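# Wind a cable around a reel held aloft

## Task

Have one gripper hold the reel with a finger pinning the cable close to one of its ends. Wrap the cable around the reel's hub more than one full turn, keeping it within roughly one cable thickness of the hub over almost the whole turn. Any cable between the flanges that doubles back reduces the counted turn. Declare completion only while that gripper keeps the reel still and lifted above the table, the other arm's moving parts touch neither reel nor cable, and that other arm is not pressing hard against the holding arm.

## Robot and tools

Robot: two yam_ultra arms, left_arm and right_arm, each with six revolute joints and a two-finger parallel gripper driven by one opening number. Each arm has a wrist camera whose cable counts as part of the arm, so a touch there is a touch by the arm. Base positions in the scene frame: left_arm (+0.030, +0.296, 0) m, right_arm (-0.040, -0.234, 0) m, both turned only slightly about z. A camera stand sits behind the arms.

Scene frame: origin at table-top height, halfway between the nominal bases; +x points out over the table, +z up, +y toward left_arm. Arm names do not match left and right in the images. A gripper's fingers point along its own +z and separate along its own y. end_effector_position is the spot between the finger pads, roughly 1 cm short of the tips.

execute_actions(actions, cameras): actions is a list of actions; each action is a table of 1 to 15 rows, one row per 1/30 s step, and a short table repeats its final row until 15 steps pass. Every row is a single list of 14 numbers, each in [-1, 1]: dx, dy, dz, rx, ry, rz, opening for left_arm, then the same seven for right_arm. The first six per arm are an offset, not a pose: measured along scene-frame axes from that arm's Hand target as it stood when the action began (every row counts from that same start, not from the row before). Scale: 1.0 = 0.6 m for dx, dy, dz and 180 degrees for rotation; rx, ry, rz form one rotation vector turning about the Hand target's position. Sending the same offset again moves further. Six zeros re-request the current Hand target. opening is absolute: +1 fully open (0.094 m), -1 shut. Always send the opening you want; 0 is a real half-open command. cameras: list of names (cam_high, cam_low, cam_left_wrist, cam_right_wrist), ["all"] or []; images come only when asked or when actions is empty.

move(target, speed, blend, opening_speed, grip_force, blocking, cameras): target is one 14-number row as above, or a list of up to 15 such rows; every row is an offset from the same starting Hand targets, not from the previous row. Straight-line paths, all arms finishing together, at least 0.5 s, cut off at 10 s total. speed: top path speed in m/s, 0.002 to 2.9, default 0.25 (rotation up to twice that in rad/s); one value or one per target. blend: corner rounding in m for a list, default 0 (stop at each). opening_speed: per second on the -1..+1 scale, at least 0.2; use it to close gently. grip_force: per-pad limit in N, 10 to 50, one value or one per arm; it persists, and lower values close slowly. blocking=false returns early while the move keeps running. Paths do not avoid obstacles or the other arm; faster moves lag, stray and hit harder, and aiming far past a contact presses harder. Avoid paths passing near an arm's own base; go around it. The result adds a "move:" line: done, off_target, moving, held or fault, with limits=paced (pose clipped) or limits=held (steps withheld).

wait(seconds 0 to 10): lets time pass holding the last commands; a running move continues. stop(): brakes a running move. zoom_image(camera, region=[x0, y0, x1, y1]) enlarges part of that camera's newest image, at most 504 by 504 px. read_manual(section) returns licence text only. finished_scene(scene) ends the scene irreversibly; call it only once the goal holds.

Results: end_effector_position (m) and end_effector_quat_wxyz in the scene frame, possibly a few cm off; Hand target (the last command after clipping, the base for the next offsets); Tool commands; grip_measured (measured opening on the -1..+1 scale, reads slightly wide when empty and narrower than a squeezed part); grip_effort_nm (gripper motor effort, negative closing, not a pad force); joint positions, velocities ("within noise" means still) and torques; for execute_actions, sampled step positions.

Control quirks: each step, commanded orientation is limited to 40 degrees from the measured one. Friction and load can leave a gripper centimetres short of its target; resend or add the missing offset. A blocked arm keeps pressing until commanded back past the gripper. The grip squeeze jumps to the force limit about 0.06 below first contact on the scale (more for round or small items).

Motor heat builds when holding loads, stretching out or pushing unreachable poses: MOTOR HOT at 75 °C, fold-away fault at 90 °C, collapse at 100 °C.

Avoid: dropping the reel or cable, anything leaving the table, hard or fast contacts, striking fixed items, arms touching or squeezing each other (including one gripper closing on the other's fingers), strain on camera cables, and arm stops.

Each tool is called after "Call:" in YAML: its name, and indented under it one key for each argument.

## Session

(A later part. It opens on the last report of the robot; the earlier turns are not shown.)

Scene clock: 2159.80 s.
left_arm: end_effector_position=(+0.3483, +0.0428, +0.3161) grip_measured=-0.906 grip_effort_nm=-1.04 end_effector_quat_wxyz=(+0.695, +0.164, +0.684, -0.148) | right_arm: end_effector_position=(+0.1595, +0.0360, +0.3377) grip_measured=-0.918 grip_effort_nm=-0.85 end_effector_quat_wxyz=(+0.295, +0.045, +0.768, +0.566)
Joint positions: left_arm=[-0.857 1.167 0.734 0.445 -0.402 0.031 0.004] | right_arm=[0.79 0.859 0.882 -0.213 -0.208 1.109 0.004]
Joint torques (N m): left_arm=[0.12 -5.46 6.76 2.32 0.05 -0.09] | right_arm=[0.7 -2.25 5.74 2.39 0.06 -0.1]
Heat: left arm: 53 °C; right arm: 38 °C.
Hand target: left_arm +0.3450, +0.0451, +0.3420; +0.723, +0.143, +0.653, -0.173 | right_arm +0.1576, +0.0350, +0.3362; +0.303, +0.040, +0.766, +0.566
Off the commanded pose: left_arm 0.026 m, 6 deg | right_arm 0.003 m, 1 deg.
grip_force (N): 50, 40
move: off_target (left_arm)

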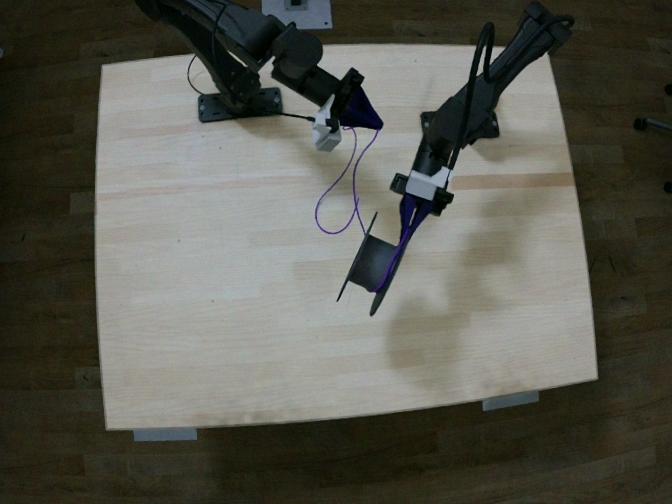

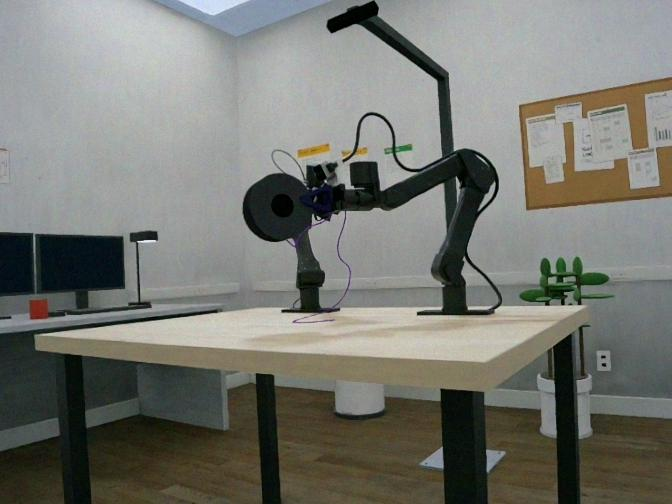

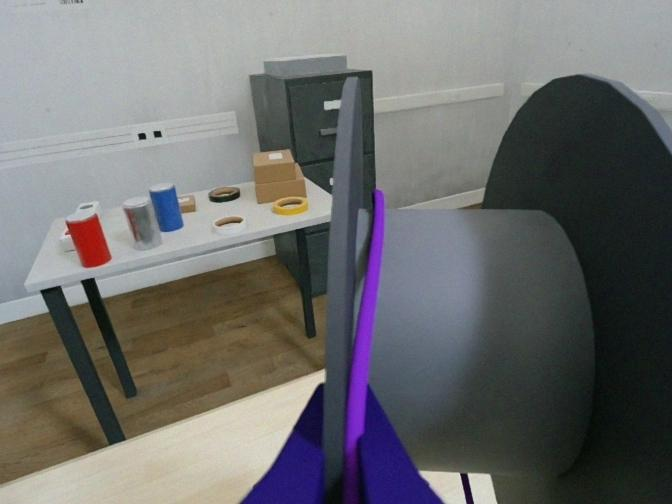

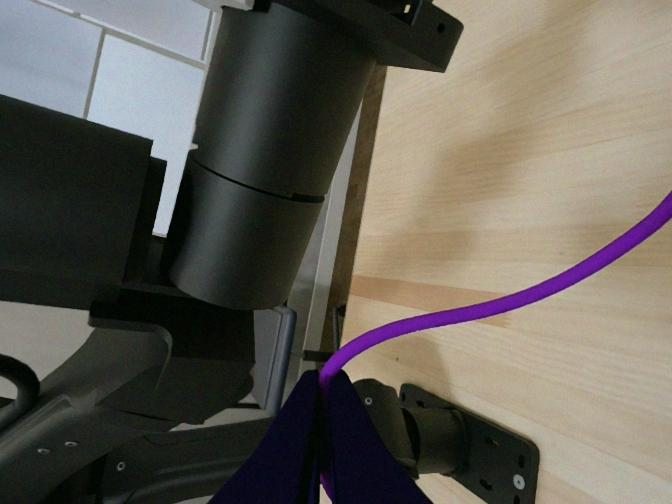

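Call:
move:
  target:
    - [0,0,0,0,0,0,-1.0,0.0208,-0.0037,0.1147,0.0424,0.0702,-0.0147,-1.0]
    - [0,0,0,0,0,0,-1.0,0.1028,-0.026,0.2147,0.0991,0.1639,-0.0344,-1.0]
    - [0,0,0,0,0,0,-1.0,0.1848,-0.0297,0.273,0.1274,0.2107,-0.0442,-1.0]
  speed: 0.1
  blend: [0.015, 0.015, 0]
  cameras: ["all"]

Scene clock: 2207.00 s.
left_arm: end_effector_position=(+0.3483, +0.0428, +0.3177) grip_measured=-0.906 grip_effort_nm=-1.03 end_effector_quat_wxyz=(+0.697, +0.163, +0.682, -0.150) | right_arm: end_effector_position=(+0.2715, +0.0190, +0.4910) grip_measured=-0.918 grip_effort_nm=-0.85 end_effector_quat_wxyz=(+0.065, +0.334, +0.694, +0.634)
Joint positions: left_arm=[-0.857 1.167 0.734 0.452 -0.402 0.031 0.004] | right_arm=[0.402 1.414 1.867 -0.678 -0.577 1.793 0.004]
Joint torques (N m): left_arm=[0.12 -5.39 6.76 2.27 0.06 -0.08] | right_arm=[-0.64 -3.84 8.59 2 -0.19 0.08]
Heat: left arm: 52 °C; right arm: 38 °C.
Hand target: left_arm +0.3450, +0.0451, +0.3420; +0.723, +0.143, +0.653, -0.173 | right_arm +0.2685, +0.0172, +0.4999; +0.063, +0.330, +0.692, +0.639
Off the commanded pose: left_arm 0.025 m, 6 deg | right_arm 0.010 m, 1 deg.
grip_force (N): 50, 40
move: off_target (left_arm)

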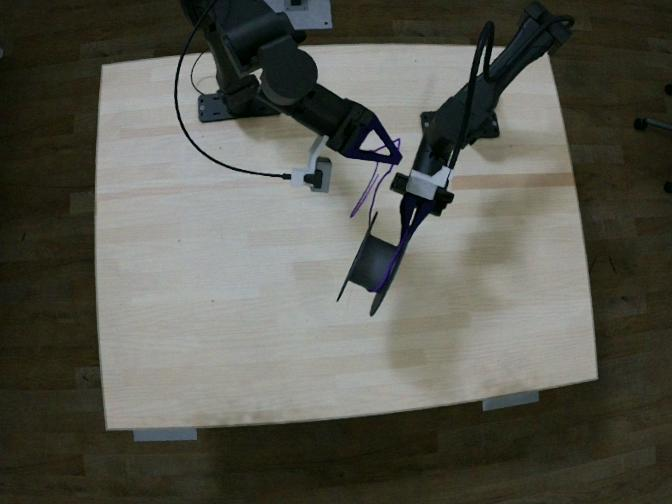

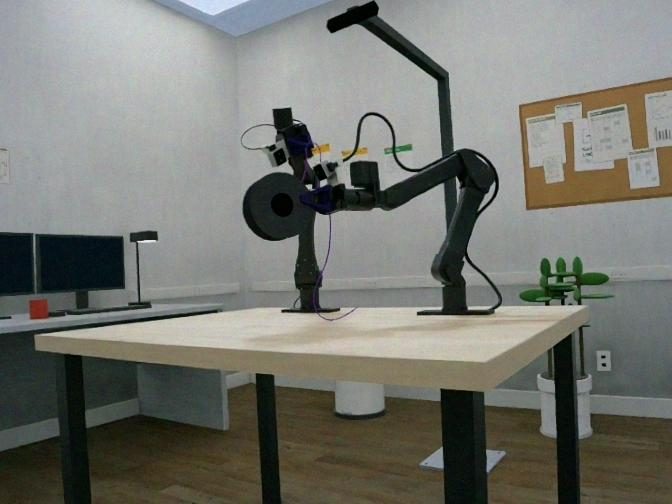

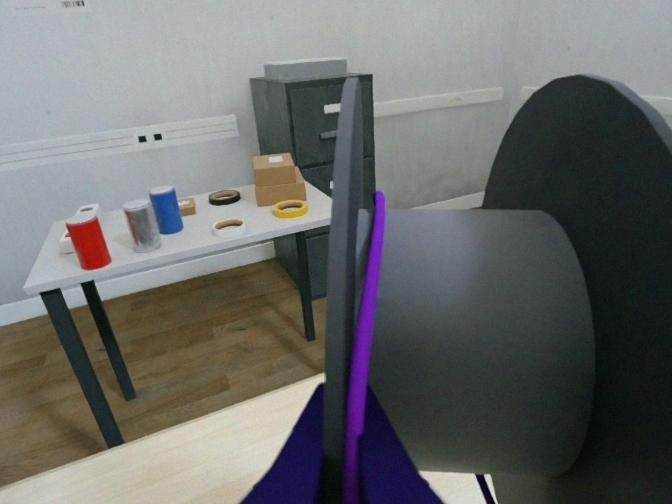

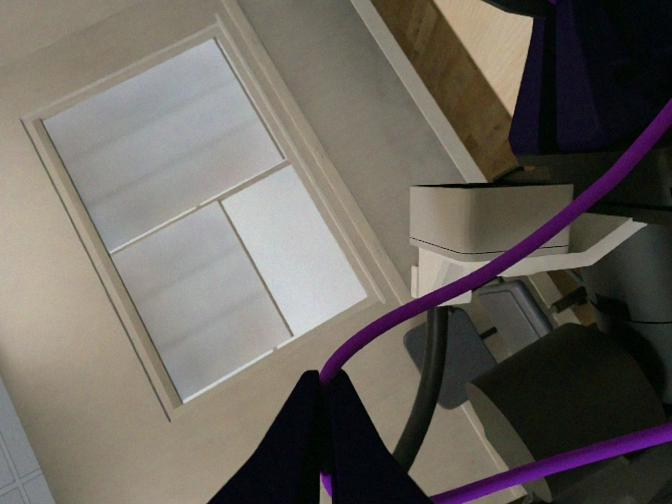

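Call:
zoom_image:
  camera: "cam_low"
  region: [230, 100, 370, 250]

Call:
zoom_image:
  camera: "cam_high"
  region: [320, 120, 440, 330]

Call:
zoom_image:
  camera: "cam_left_wrist"
  region: [300, 380, 560, 504]

Scaled by 3.360.

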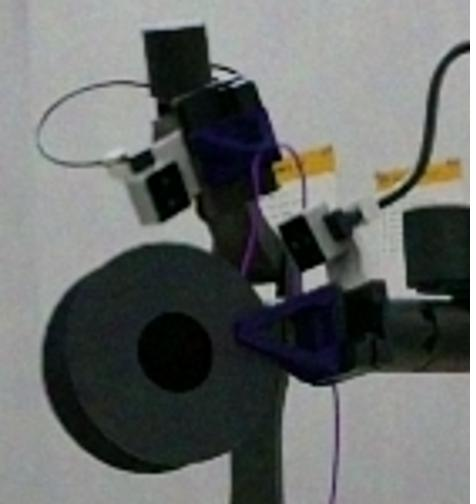

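Scaled by 2.400.

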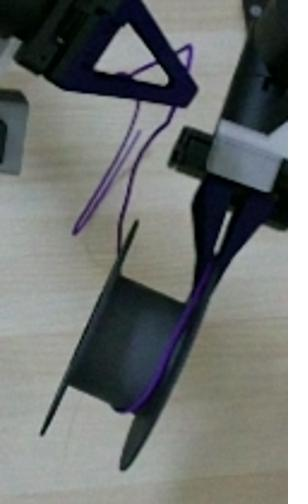

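Scaled by 1.938.

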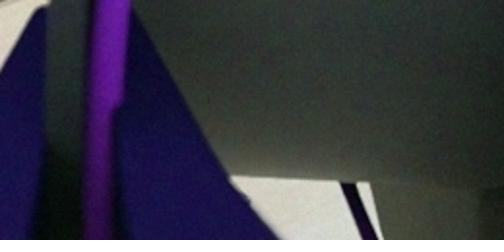

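Call:
zoom_image:
  camera: "cam_right_wrist"
  region: [300, 80, 672, 504]

Call:
zoom_image:
  camera: "cam_low"
  region: [270, 120, 360, 240]

Call:
zoom_image:
  camera: "cam_high"
  region: [330, 120, 420, 240]

Scaled by 1.189.

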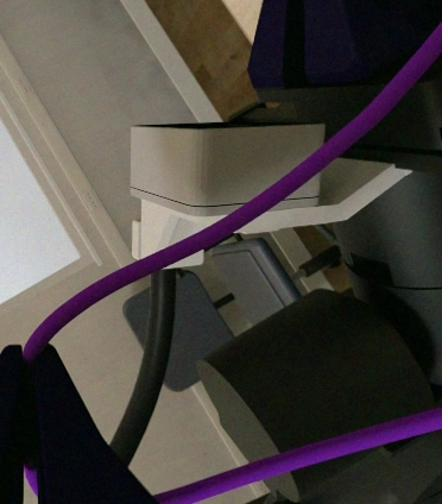

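Scaled by 4.200.

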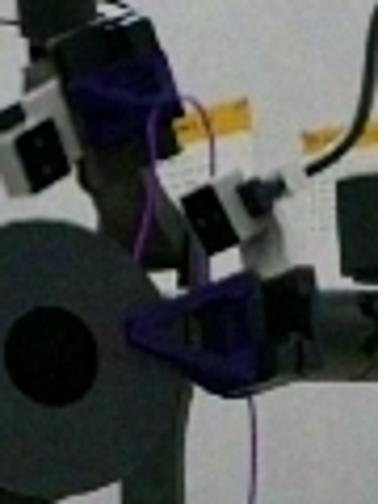

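Scaled by 4.200.

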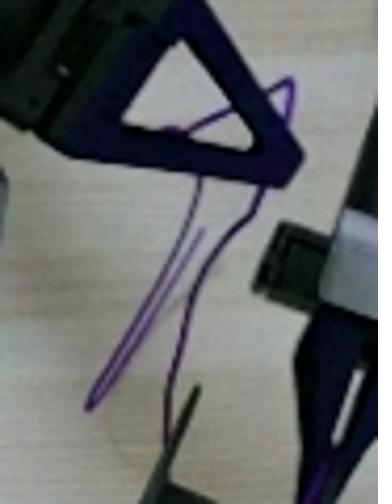

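Call:
move:
  target: [0,0,-0.0583,-0.0794,-0.1591,0,-1.0,0,0,0,0,0,0,-1.0]
  speed: 0.15
  cameras: ["all"]

Scene clock: 2255.37 s.
left_arm: end_effector_position=(+0.3513, +0.0369, +0.2931) grip_measured=-0.906 grip_effort_nm=-1.04 end_effector_quat_wxyz=(+0.805, +0.137, +0.544, -0.195) | right_arm: end_effector_position=(+0.2722, +0.0169, +0.4744) grip_measured=-0.918 grip_effort_nm=-0.85 end_effector_quat_wxyz=(+0.051, +0.357, +0.704, +0.612)
Joint positions: left_arm=[-0.82 1.543 0.486 1.457 -0.303 0.134 0.004] | right_arm=[0.399 1.421 1.867 -0.743 -0.57 1.794 0.004]
Joint torques (N m): left_arm=[0.8 -3.73 3.92 2.57 0.15 0.03] | right_arm=[-0.46 -4.79 8.28 2.68 -0.28 0.04]
Heat: left arm: 56 °C; right arm: 40 °C.
Hand target: left_arm +0.3451, +0.0451, +0.3069; +0.874, +0.091, +0.428, -0.212 | right_arm +0.2685, +0.0171, +0.5000; +0.063, +0.330, +0.692, +0.639
Off the commanded pose: left_arm 0.017 m, 16 deg | right_arm 0.026 m, 5 deg.
joint sent to its limit (left arm) — joint 4 (wrist pitch), upper limit. The joint targets are off in orientation, not in position.
grip_force (N): 50, 40
move: off_target (left_arm, right_arm)

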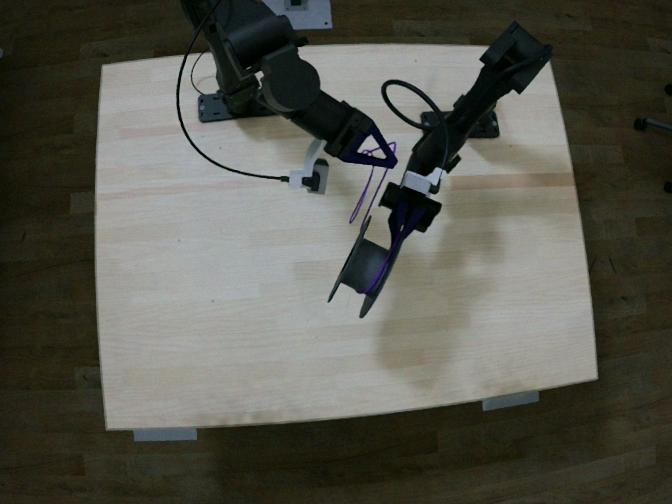

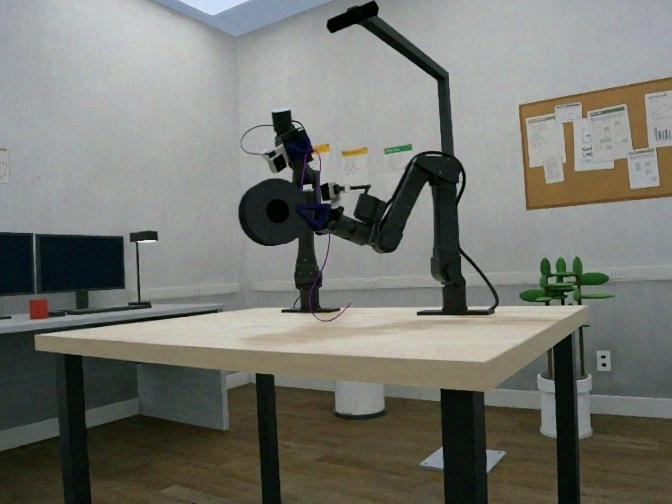

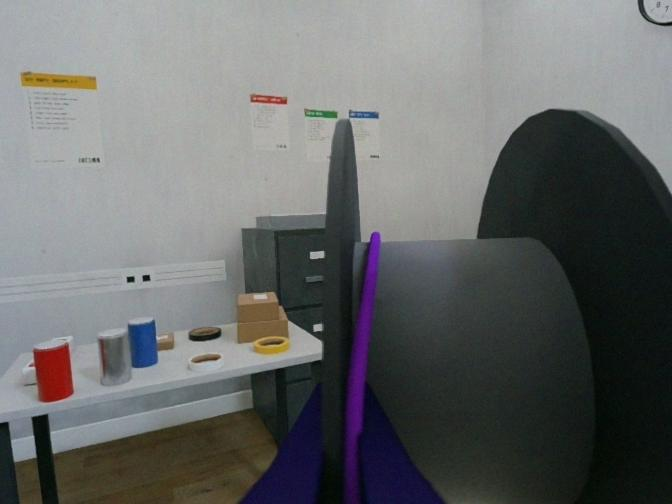

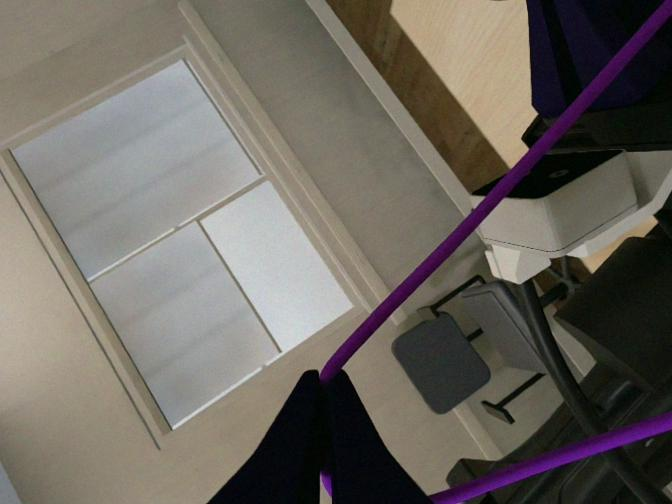

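Call:
move:
  target: [0,0,0,0,0,0,-1.0,-0.1048,0.0727,-0.1433,-0.0565,-0.0936,0.0195,-1.0]
  speed: 0.1
  cameras: ["all"]

Scene clock: 2283.27 s.
left_arm: end_effector_position=(+0.3527, +0.0371, +0.2817) grip_measured=-0.906 grip_effort_nm=-1.03 end_effector_quat_wxyz=(+0.799, +0.145, +0.553, -0.186) | right_arm: end_effector_position=(+0.2091, +0.0624, +0.4131) grip_measured=-0.918 grip_effort_nm=-0.85 end_effector_quat_wxyz=(+0.165, +0.212, +0.741, +0.616)
Joint positions: left_arm=[-0.817 1.558 0.472 1.457 -0.302 0.143 0.004] | right_arm=[0.706 1.156 1.325 -0.365 -0.289 1.53 0.004]
Joint torques (N m): left_arm=[0.55 -4.92 4.88 2.59 0.16 -0.05] | right_arm=[0.66 -4.41 5.46 2.4 0.06 -0.1]
Heat: left arm: 56 °C; right arm: 40 °C.
Hand target: left_arm +0.3450, +0.0451, +0.3071; +0.874, +0.091, +0.428, -0.212 | right_arm +0.2056, +0.0608, +0.4140; +0.173, +0.205, +0.739, +0.619
Off the commanded pose: left_arm 0.027 m, 18 deg | right_arm 0.004 m, 1 deg.
joint sent to its limit (left arm) — joint 4 (wrist pitch), upper limit. The joint targets are off in orientation, not in position.
grip_force (N): 50, 40
move: off_target (left_arm)

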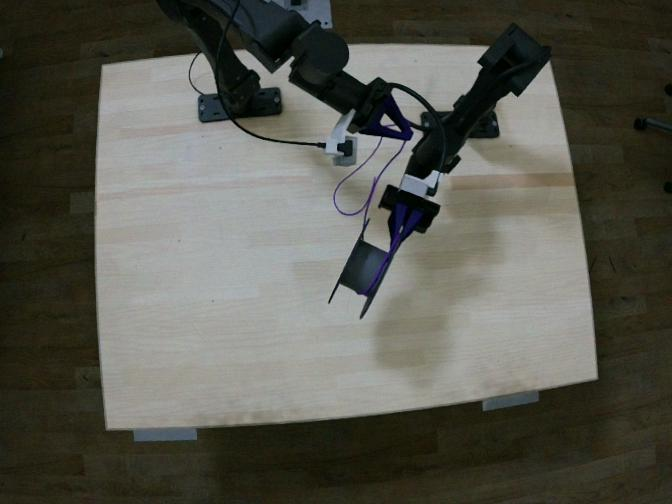

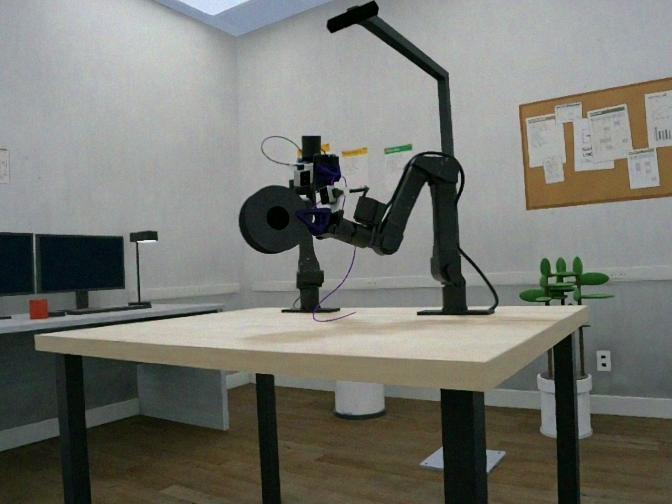

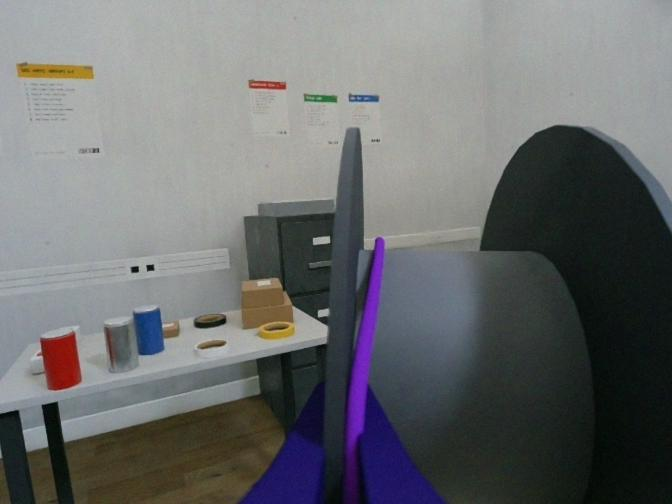

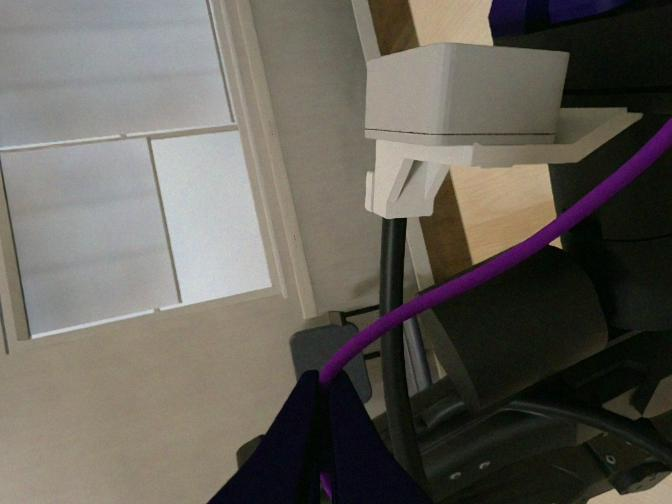

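Call:
zoom_image:
  camera: "cam_high"
  region: [320, 110, 440, 330]

Call:
zoom_image:
  camera: "cam_low"
  region: [230, 120, 380, 260]

Scaled by 2.291.

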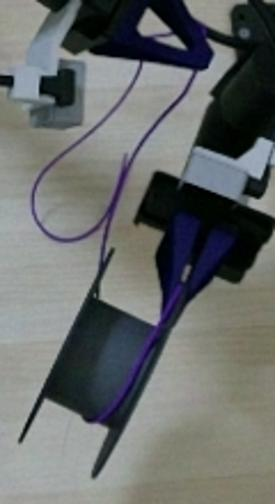

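Scaled by 3.360.

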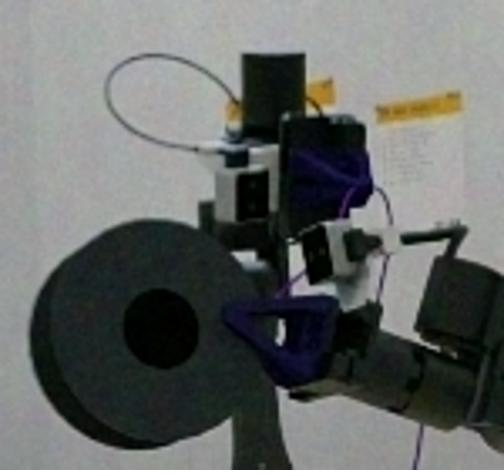

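Call:
move:
  target: [0,0,0,0,0,0,-1.0,-0.0053,0.0317,0.0133,0,0,0,-1.0]
  speed: 0.06
  cameras: ["cam_high","cam_low","cam_right_wrist"]

Scene clock: 2357.70 s.
left_arm: end_effector_position=(+0.3527, +0.0371, +0.2817) grip_measured=-0.906 grip_effort_nm=-1.04 end_effector_quat_wxyz=(+0.799, +0.145, +0.553, -0.186) | right_arm: end_effector_position=(+0.2035, +0.0792, +0.4047) grip_measured=-0.918 grip_effort_nm=-0.85 end_effector_quat_wxyz=(+0.165, +0.210, +0.750, +0.606)
Joint positions: left_arm=[-0.817 1.558 0.472 1.457 -0.302 0.143 0.004] | right_arm=[0.779 1.184 1.33 -0.364 -0.218 1.53 0.004]
Joint torques (N m): left_arm=[0.57 -4.93 4.89 2.59 0.16 -0.05] | right_arm=[0.7 -3.11 9.69 2.32 0.06 0.04]
Heat: left arm: 59 °C; right arm: 40 °C.
Hand target: left_arm +0.3450, +0.0451, +0.3071; +0.874, +0.091, +0.428, -0.212 | right_arm +0.2025, +0.0797, +0.4218; +0.173, +0.205, +0.739, +0.618
Off the commanded pose: left_arm 0.028 m, 18 deg | right_arm 0.017 m, 2 deg.
joint sent to its limit (left arm) — joint 4 (wrist pitch), upper limit. The joint targets are off in orientation, not in position.
grip_force (N): 50, 40
move: off_target (left_arm, right_arm)
Images, in order (width x height): cam_high 672x504, cam_low 672x504, cam_right_wrist 672x504.

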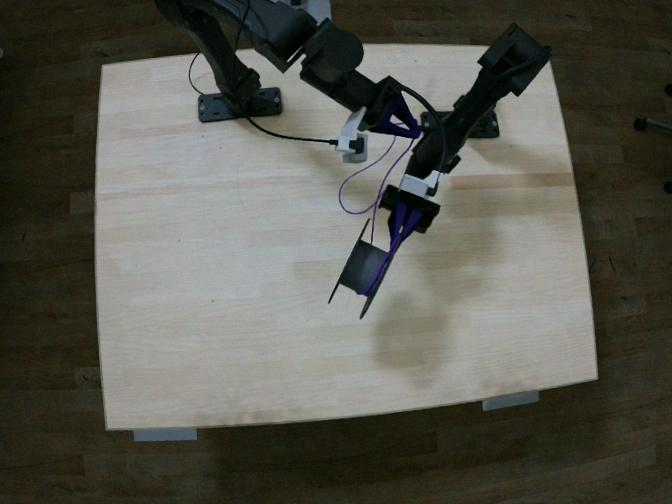

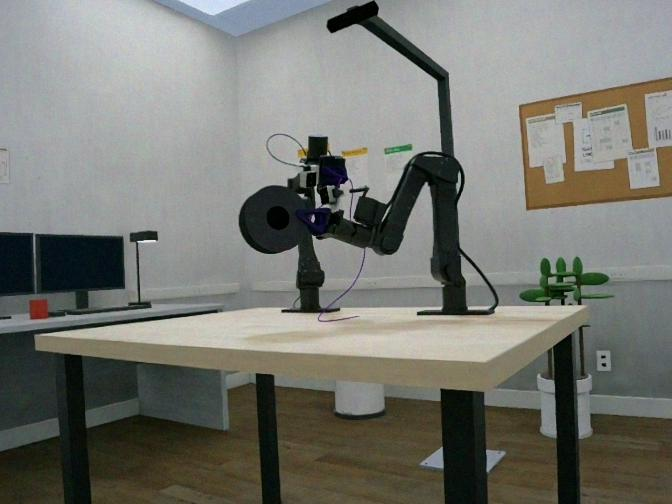

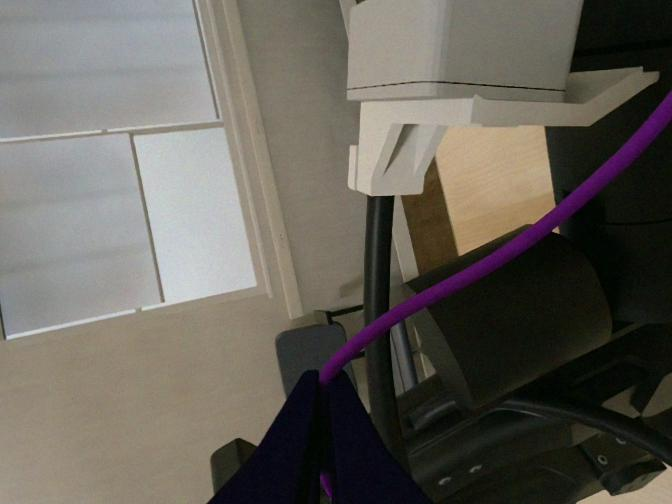

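Call:
zoom_image:
  camera: "cam_high"
  region: [330, 110, 440, 330]

Call:
zoom_image:
  camera: "cam_low"
  region: [230, 120, 380, 260]

Scaled by 2.291.

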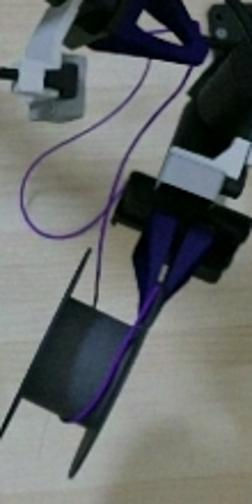

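Scaled by 3.360.

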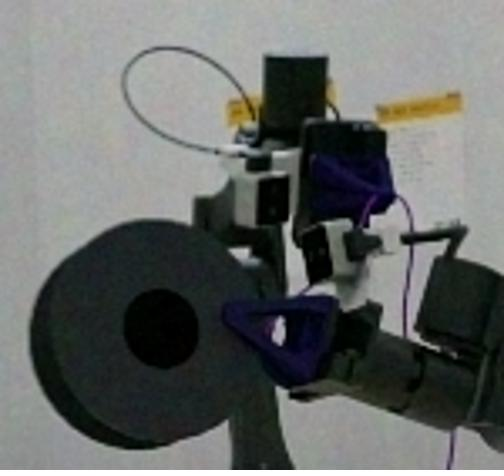

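Call:
move:
  target:
    - [0,0,0,0,0,0,-1.0,0.064,-0.0312,0.072,0.0283,0.0468,-0.0098,-1.0]
    - [0,0,0,0,0,0,-1.0,0.1462,-0.072,0.122,0.0566,0.0937,-0.0196,-1.0]
  speed: 0.08
  blend: [0.015, 0]
  cameras: ["all"]

Scene clock: 2394.40 s.
left_arm: end_effector_position=(+0.3527, +0.0371, +0.2817) grip_measured=-0.906 grip_effort_nm=-1.04 end_effector_quat_wxyz=(+0.799, +0.145, +0.553, -0.186) | right_arm: end_effector_position=(+0.2917, +0.0380, +0.4886) grip_measured=-0.918 grip_effort_nm=-0.85 end_effector_quat_wxyz=(+0.066, +0.332, +0.693, +0.637)
Joint positions: left_arm=[-0.817 1.558 0.472 1.457 -0.302 0.143 0.004] | right_arm=[0.434 1.493 1.911 -0.631 -0.546 1.802 0.004]
Joint torques (N m): left_arm=[0.57 -4.92 4.89 2.59 0.16 -0.05] | right_arm=[-0.57 -4.44 8.62 1.98 -0.15 0.07]
Heat: left arm: 60 °C; right arm: 43 °C.
Hand target: left_arm +0.3450, +0.0451, +0.3071; +0.874, +0.091, +0.428, -0.212 | right_arm +0.2901, +0.0366, +0.4952; +0.063, +0.330, +0.692, +0.639
Off the commanded pose: left_arm 0.028 m, 18 deg | right_arm 0.007 m, 1 deg.
joint sent to its limit (left arm) — joint 4 (wrist pitch), upper limit. The joint targets are off in orientation, not in position.
grip_force (N): 50, 40
move: off_target (left_arm)

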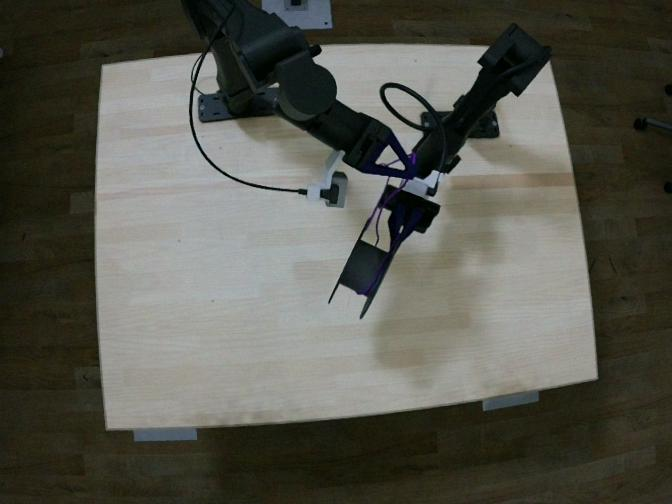

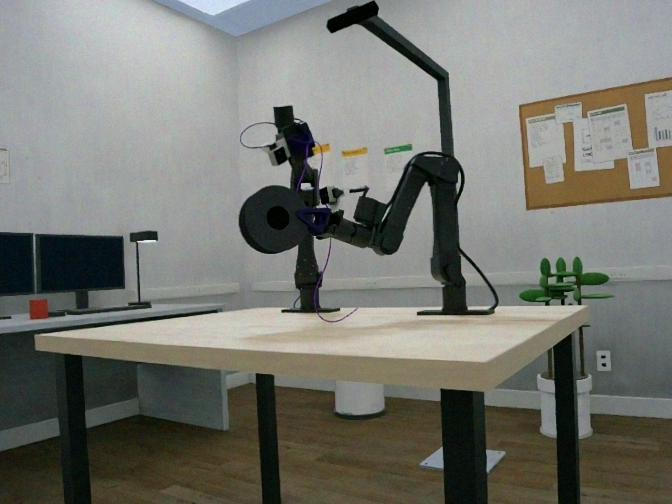

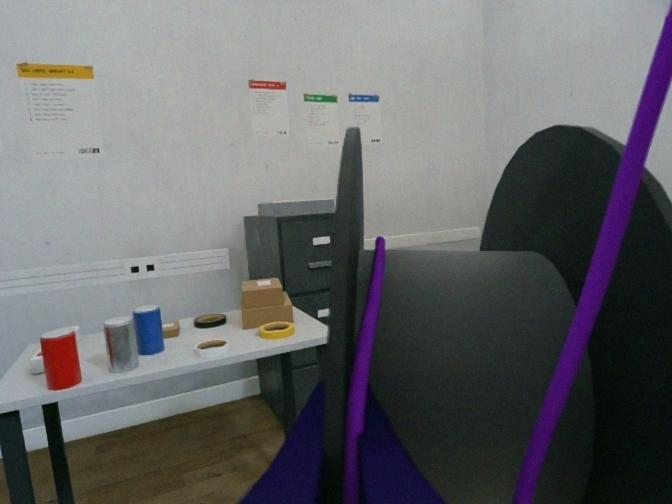

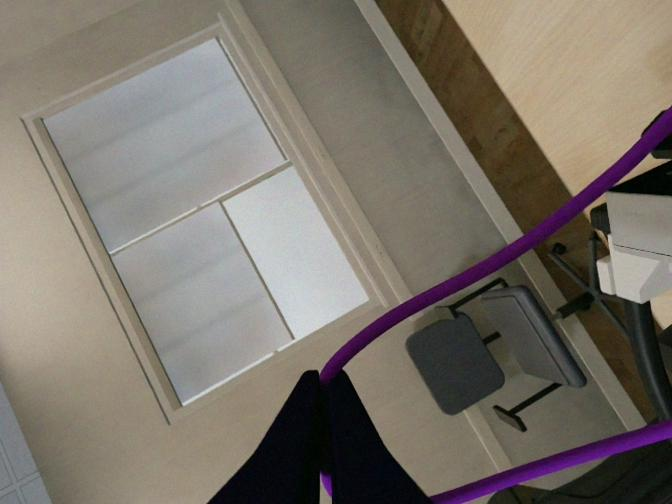

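Call:
move:
  target:
    - [0,0,0,0,0,0,-1.0,0.0897,-0.0447,0.0167,0.0283,0.0468,-0.0098,-1.0]
    - [0,0,0,0,0,0,-1.0,0.1717,-0.0855,0.01,0.0283,0.0468,-0.0098,-1.0]
  speed: 0.08
  blend: [0.015, 0]
  cameras: ["all"]

Scene clock: 2403.23 s.
left_arm: end_effector_position=(+0.3527, +0.0371, +0.2817) grip_measured=-0.906 grip_effort_nm=-1.03 end_effector_quat_wxyz=(+0.799, +0.145, +0.553, -0.186) | right_arm: end_effector_position=(+0.3944, -0.0141, +0.4990) grip_measured=-0.918 grip_effort_nm=-0.85 end_effector_quat_wxyz=(+0.009, +0.395, +0.657, +0.642)
Joint positions: left_arm=[-0.817 1.558 0.472 1.457 -0.302 0.143 0.004] | right_arm=[0.167 1.885 2.431 -0.8 -0.802 1.915 0.004]
Joint torques (N m): left_arm=[0.58 -4.92 4.89 2.59 0.16 -0.05] | right_arm=[-0.42 -6.72 7.9 1.85 -0.24 -0.09]
Heat: left arm: 61 °C; right arm: 41 °C.
Hand target: left_arm +0.3450, +0.0451, +0.3071; +0.874, +0.091, +0.428, -0.212 | right_arm +0.3932, -0.0146, +0.5011; +0.007, +0.389, +0.660, +0.642
Off the commanded pose: left_arm 0.028 m, 18 deg | right_arm 0.003 m, 1 deg.
joint sent to its limit (left arm) — joint 4 (wrist pitch), upper limit. The joint targets are off in orientation, not in position.
grip_force (N): 50, 40
move: off_target (left_arm)

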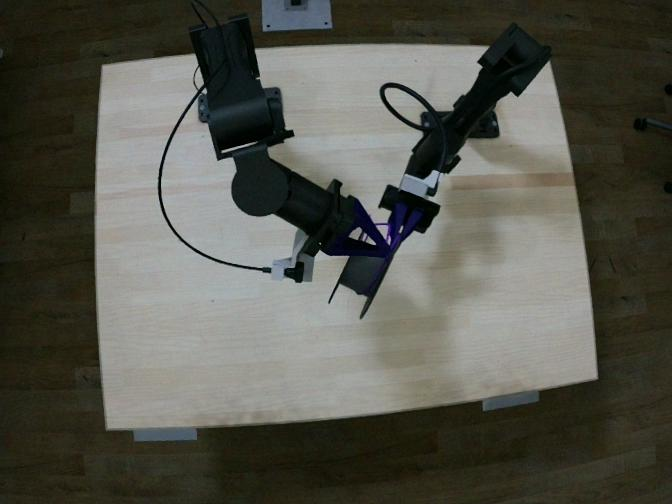

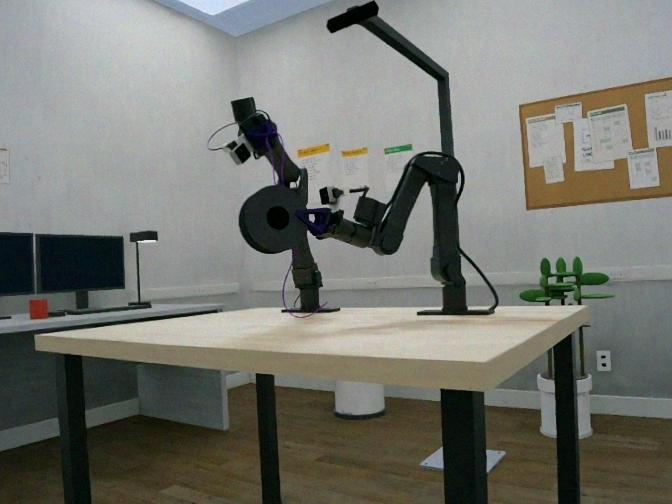

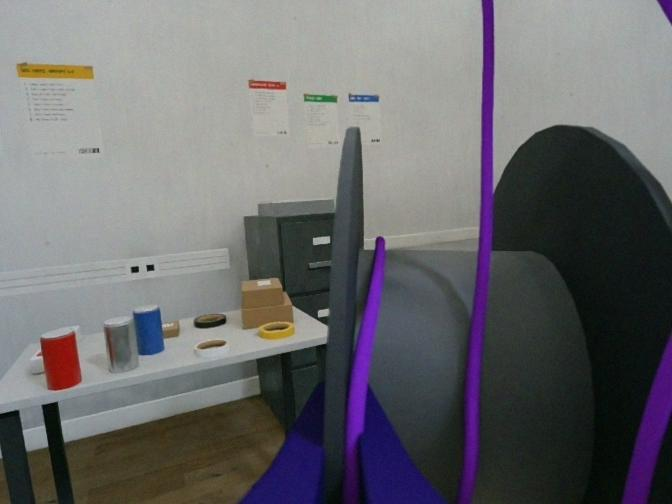

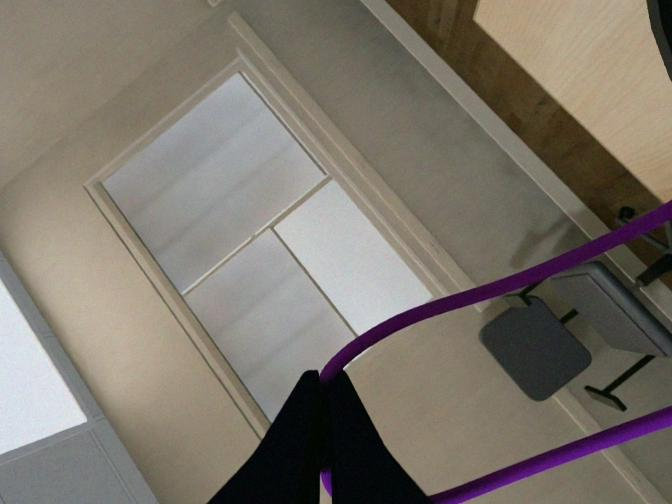

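Call:
move:
  target:
    - [0,0,0,0,0,0,-1.0,-0.0373,-0.075,-0.0385,0,0,0,-1.0]
    - [0,0,0,0,0,0,-1.0,0.041,-0.1047,-0.0718,0,0,0,-1.0]
  speed: 0.08
  blend: [0.01, 0]
  cameras: ["all"]

Scene clock: 2450.53 s.
left_arm: end_effector_position=(+0.3527, +0.0371, +0.2817) grip_measured=-0.906 grip_effort_nm=-1.03 end_effector_quat_wxyz=(+0.799, +0.145, +0.553, -0.186) | right_arm: end_effector_position=(+0.4192, -0.0765, +0.4468) grip_measured=-0.918 grip_effort_nm=-0.85 end_effector_quat_wxyz=(-0.002, +0.406, +0.658, +0.634)
Joint positions: left_arm=[-0.817 1.558 0.472 1.457 -0.302 0.144 0.004] | right_arm=[-0.014 1.826 2.139 -0.671 -0.976 1.828 0.004]
Joint torques (N m): left_arm=[0.55 -4.92 4.89 2.59 0.16 -0.06] | right_arm=[-0.5 -7.43 8.76 1.99 -0.28 -0.09]
Heat: left arm: 62 °C; right arm: 39 °C.
Hand target: left_arm +0.3450, +0.0451, +0.3071; +0.874, +0.091, +0.428, -0.212 | right_arm +0.4178, -0.0775, +0.4580; +0.007, +0.389, +0.660, +0.642
Off the commanded pose: left_arm 0.028 m, 18 deg | right_arm 0.011 m, 2 deg.
joint sent to its limit (left arm) — joint 4 (wrist pitch), upper limit. The joint targets are off in orientation, not in position.
grip_force (N): 50, 40
move: off_target (left_arm, right_arm)

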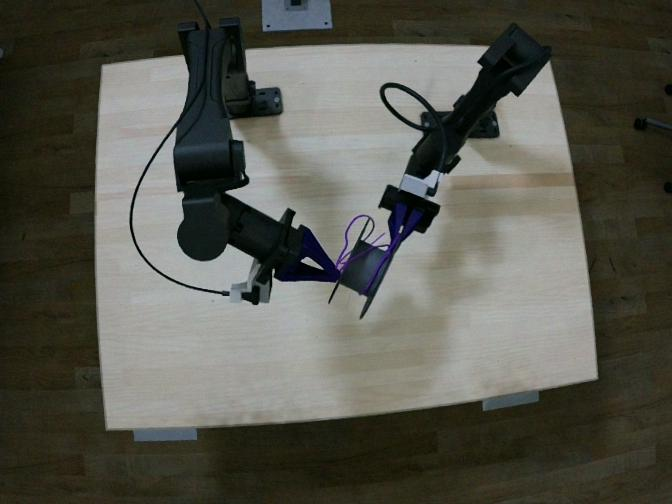

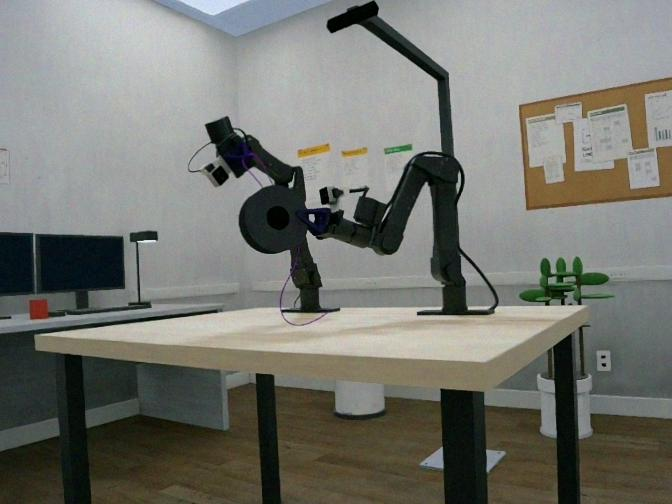

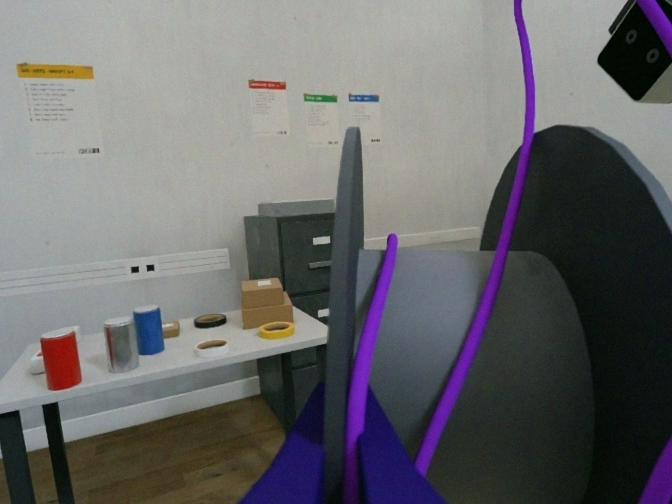

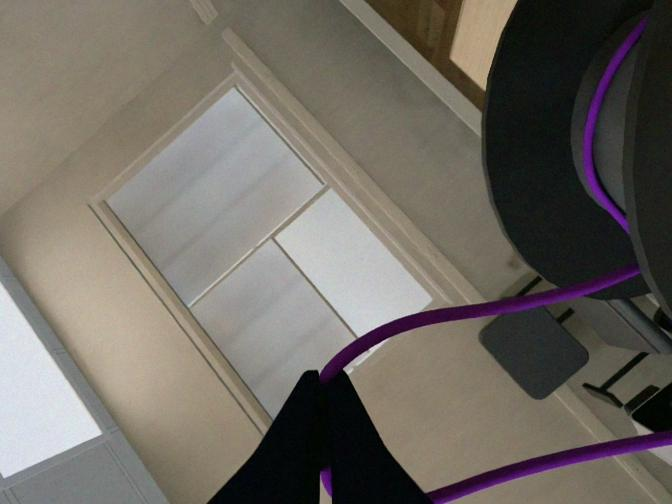

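Call:
zoom_image:
  camera: "cam_high"
  region: [290, 180, 430, 330]

Call:
zoom_image:
  camera: "cam_low"
  region: [180, 100, 360, 330]

Scaled by 3.360.

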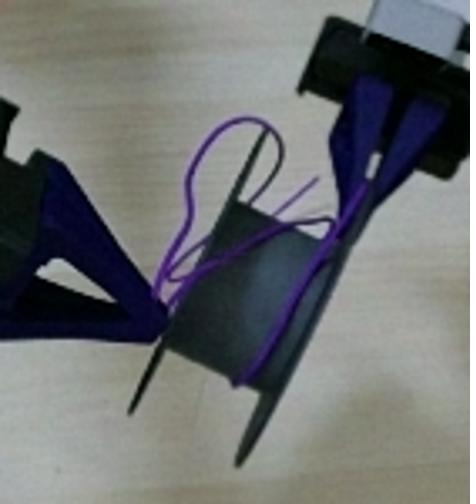

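Scaled by 2.191.

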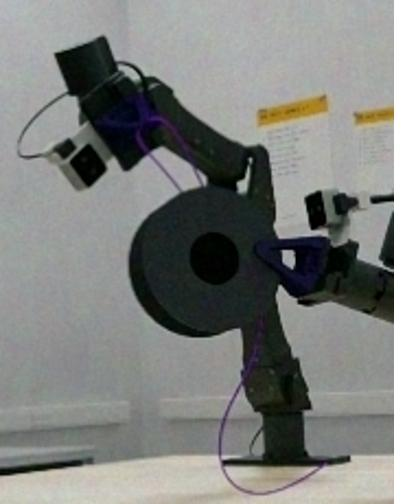

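Call:
move:
  target: [0,0,0,0,0,0,-1.0,-0.067,-0.0597,-0.0417,0,0,0,-1.0]
  speed: 0.08
  cameras: ["all"]

Scene clock: 2520.00 s.
left_arm: end_effector_position=(+0.3527, +0.0371, +0.2817) grip_measured=-0.906 grip_effort_nm=-1.04 end_effector_quat_wxyz=(+0.799, +0.145, +0.553, -0.186) | right_arm: end_effector_position=(+0.3855, -0.1132, +0.4285) grip_measured=-0.918 grip_effort_nm=-0.85 end_effector_quat_wxyz=(+0.004, +0.401, +0.658, +0.637)
Joint positions: left_arm=[-0.817 1.558 0.472 1.457 -0.302 0.144 0.004] | right_arm=[-0.123 1.652 1.857 -0.611 -1.076 1.749 0.004]
Joint torques (N m): left_arm=[0.58 -4.92 4.88 2.59 0.16 -0.06] | right_arm=[-0.5 -8.59 5.11 1.92 -0.32 -0.1]
Heat: left arm: 64 °C; right arm: 40 °C.
Hand target: left_arm +0.3450, +0.0451, +0.3071; +0.874, +0.091, +0.428, -0.212 | right_arm +0.3775, -0.1133, +0.4331; +0.007, +0.389, +0.660, +0.642
Off the commanded pose: left_arm 0.028 m, 18 deg | right_arm 0.009 m, 2 deg.
joint sent to its limit (left arm) — joint 4 (wrist pitch), upper limit. The joint targets are off in orientation, not in position.
grip_force (N): 50, 40
move: off_target (left_arm)

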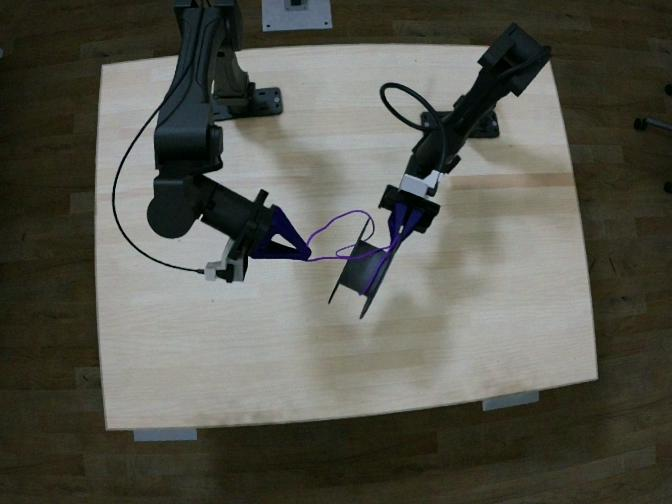

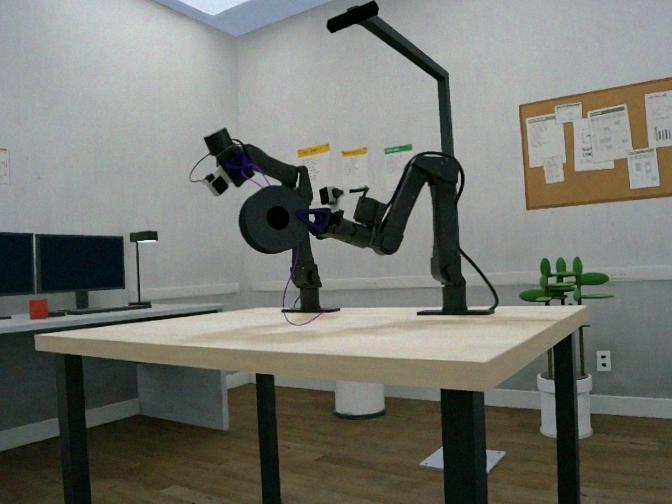

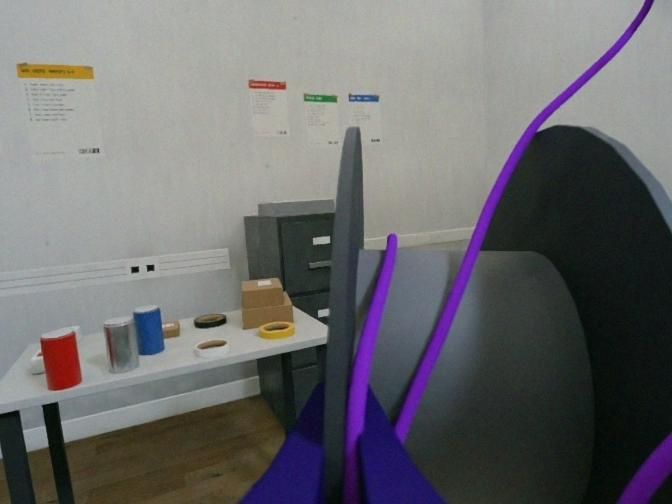

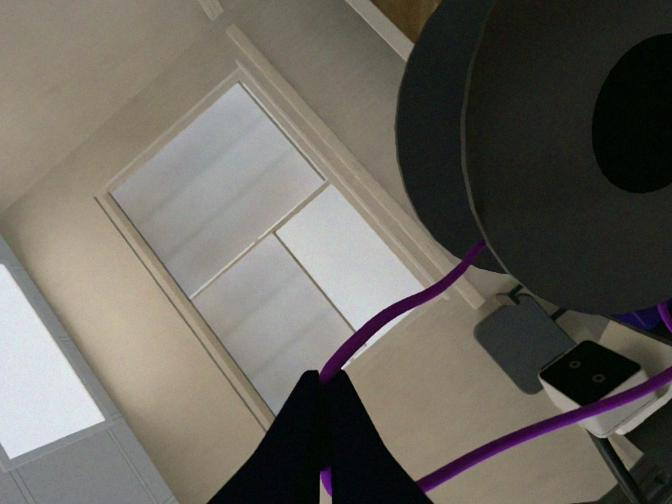

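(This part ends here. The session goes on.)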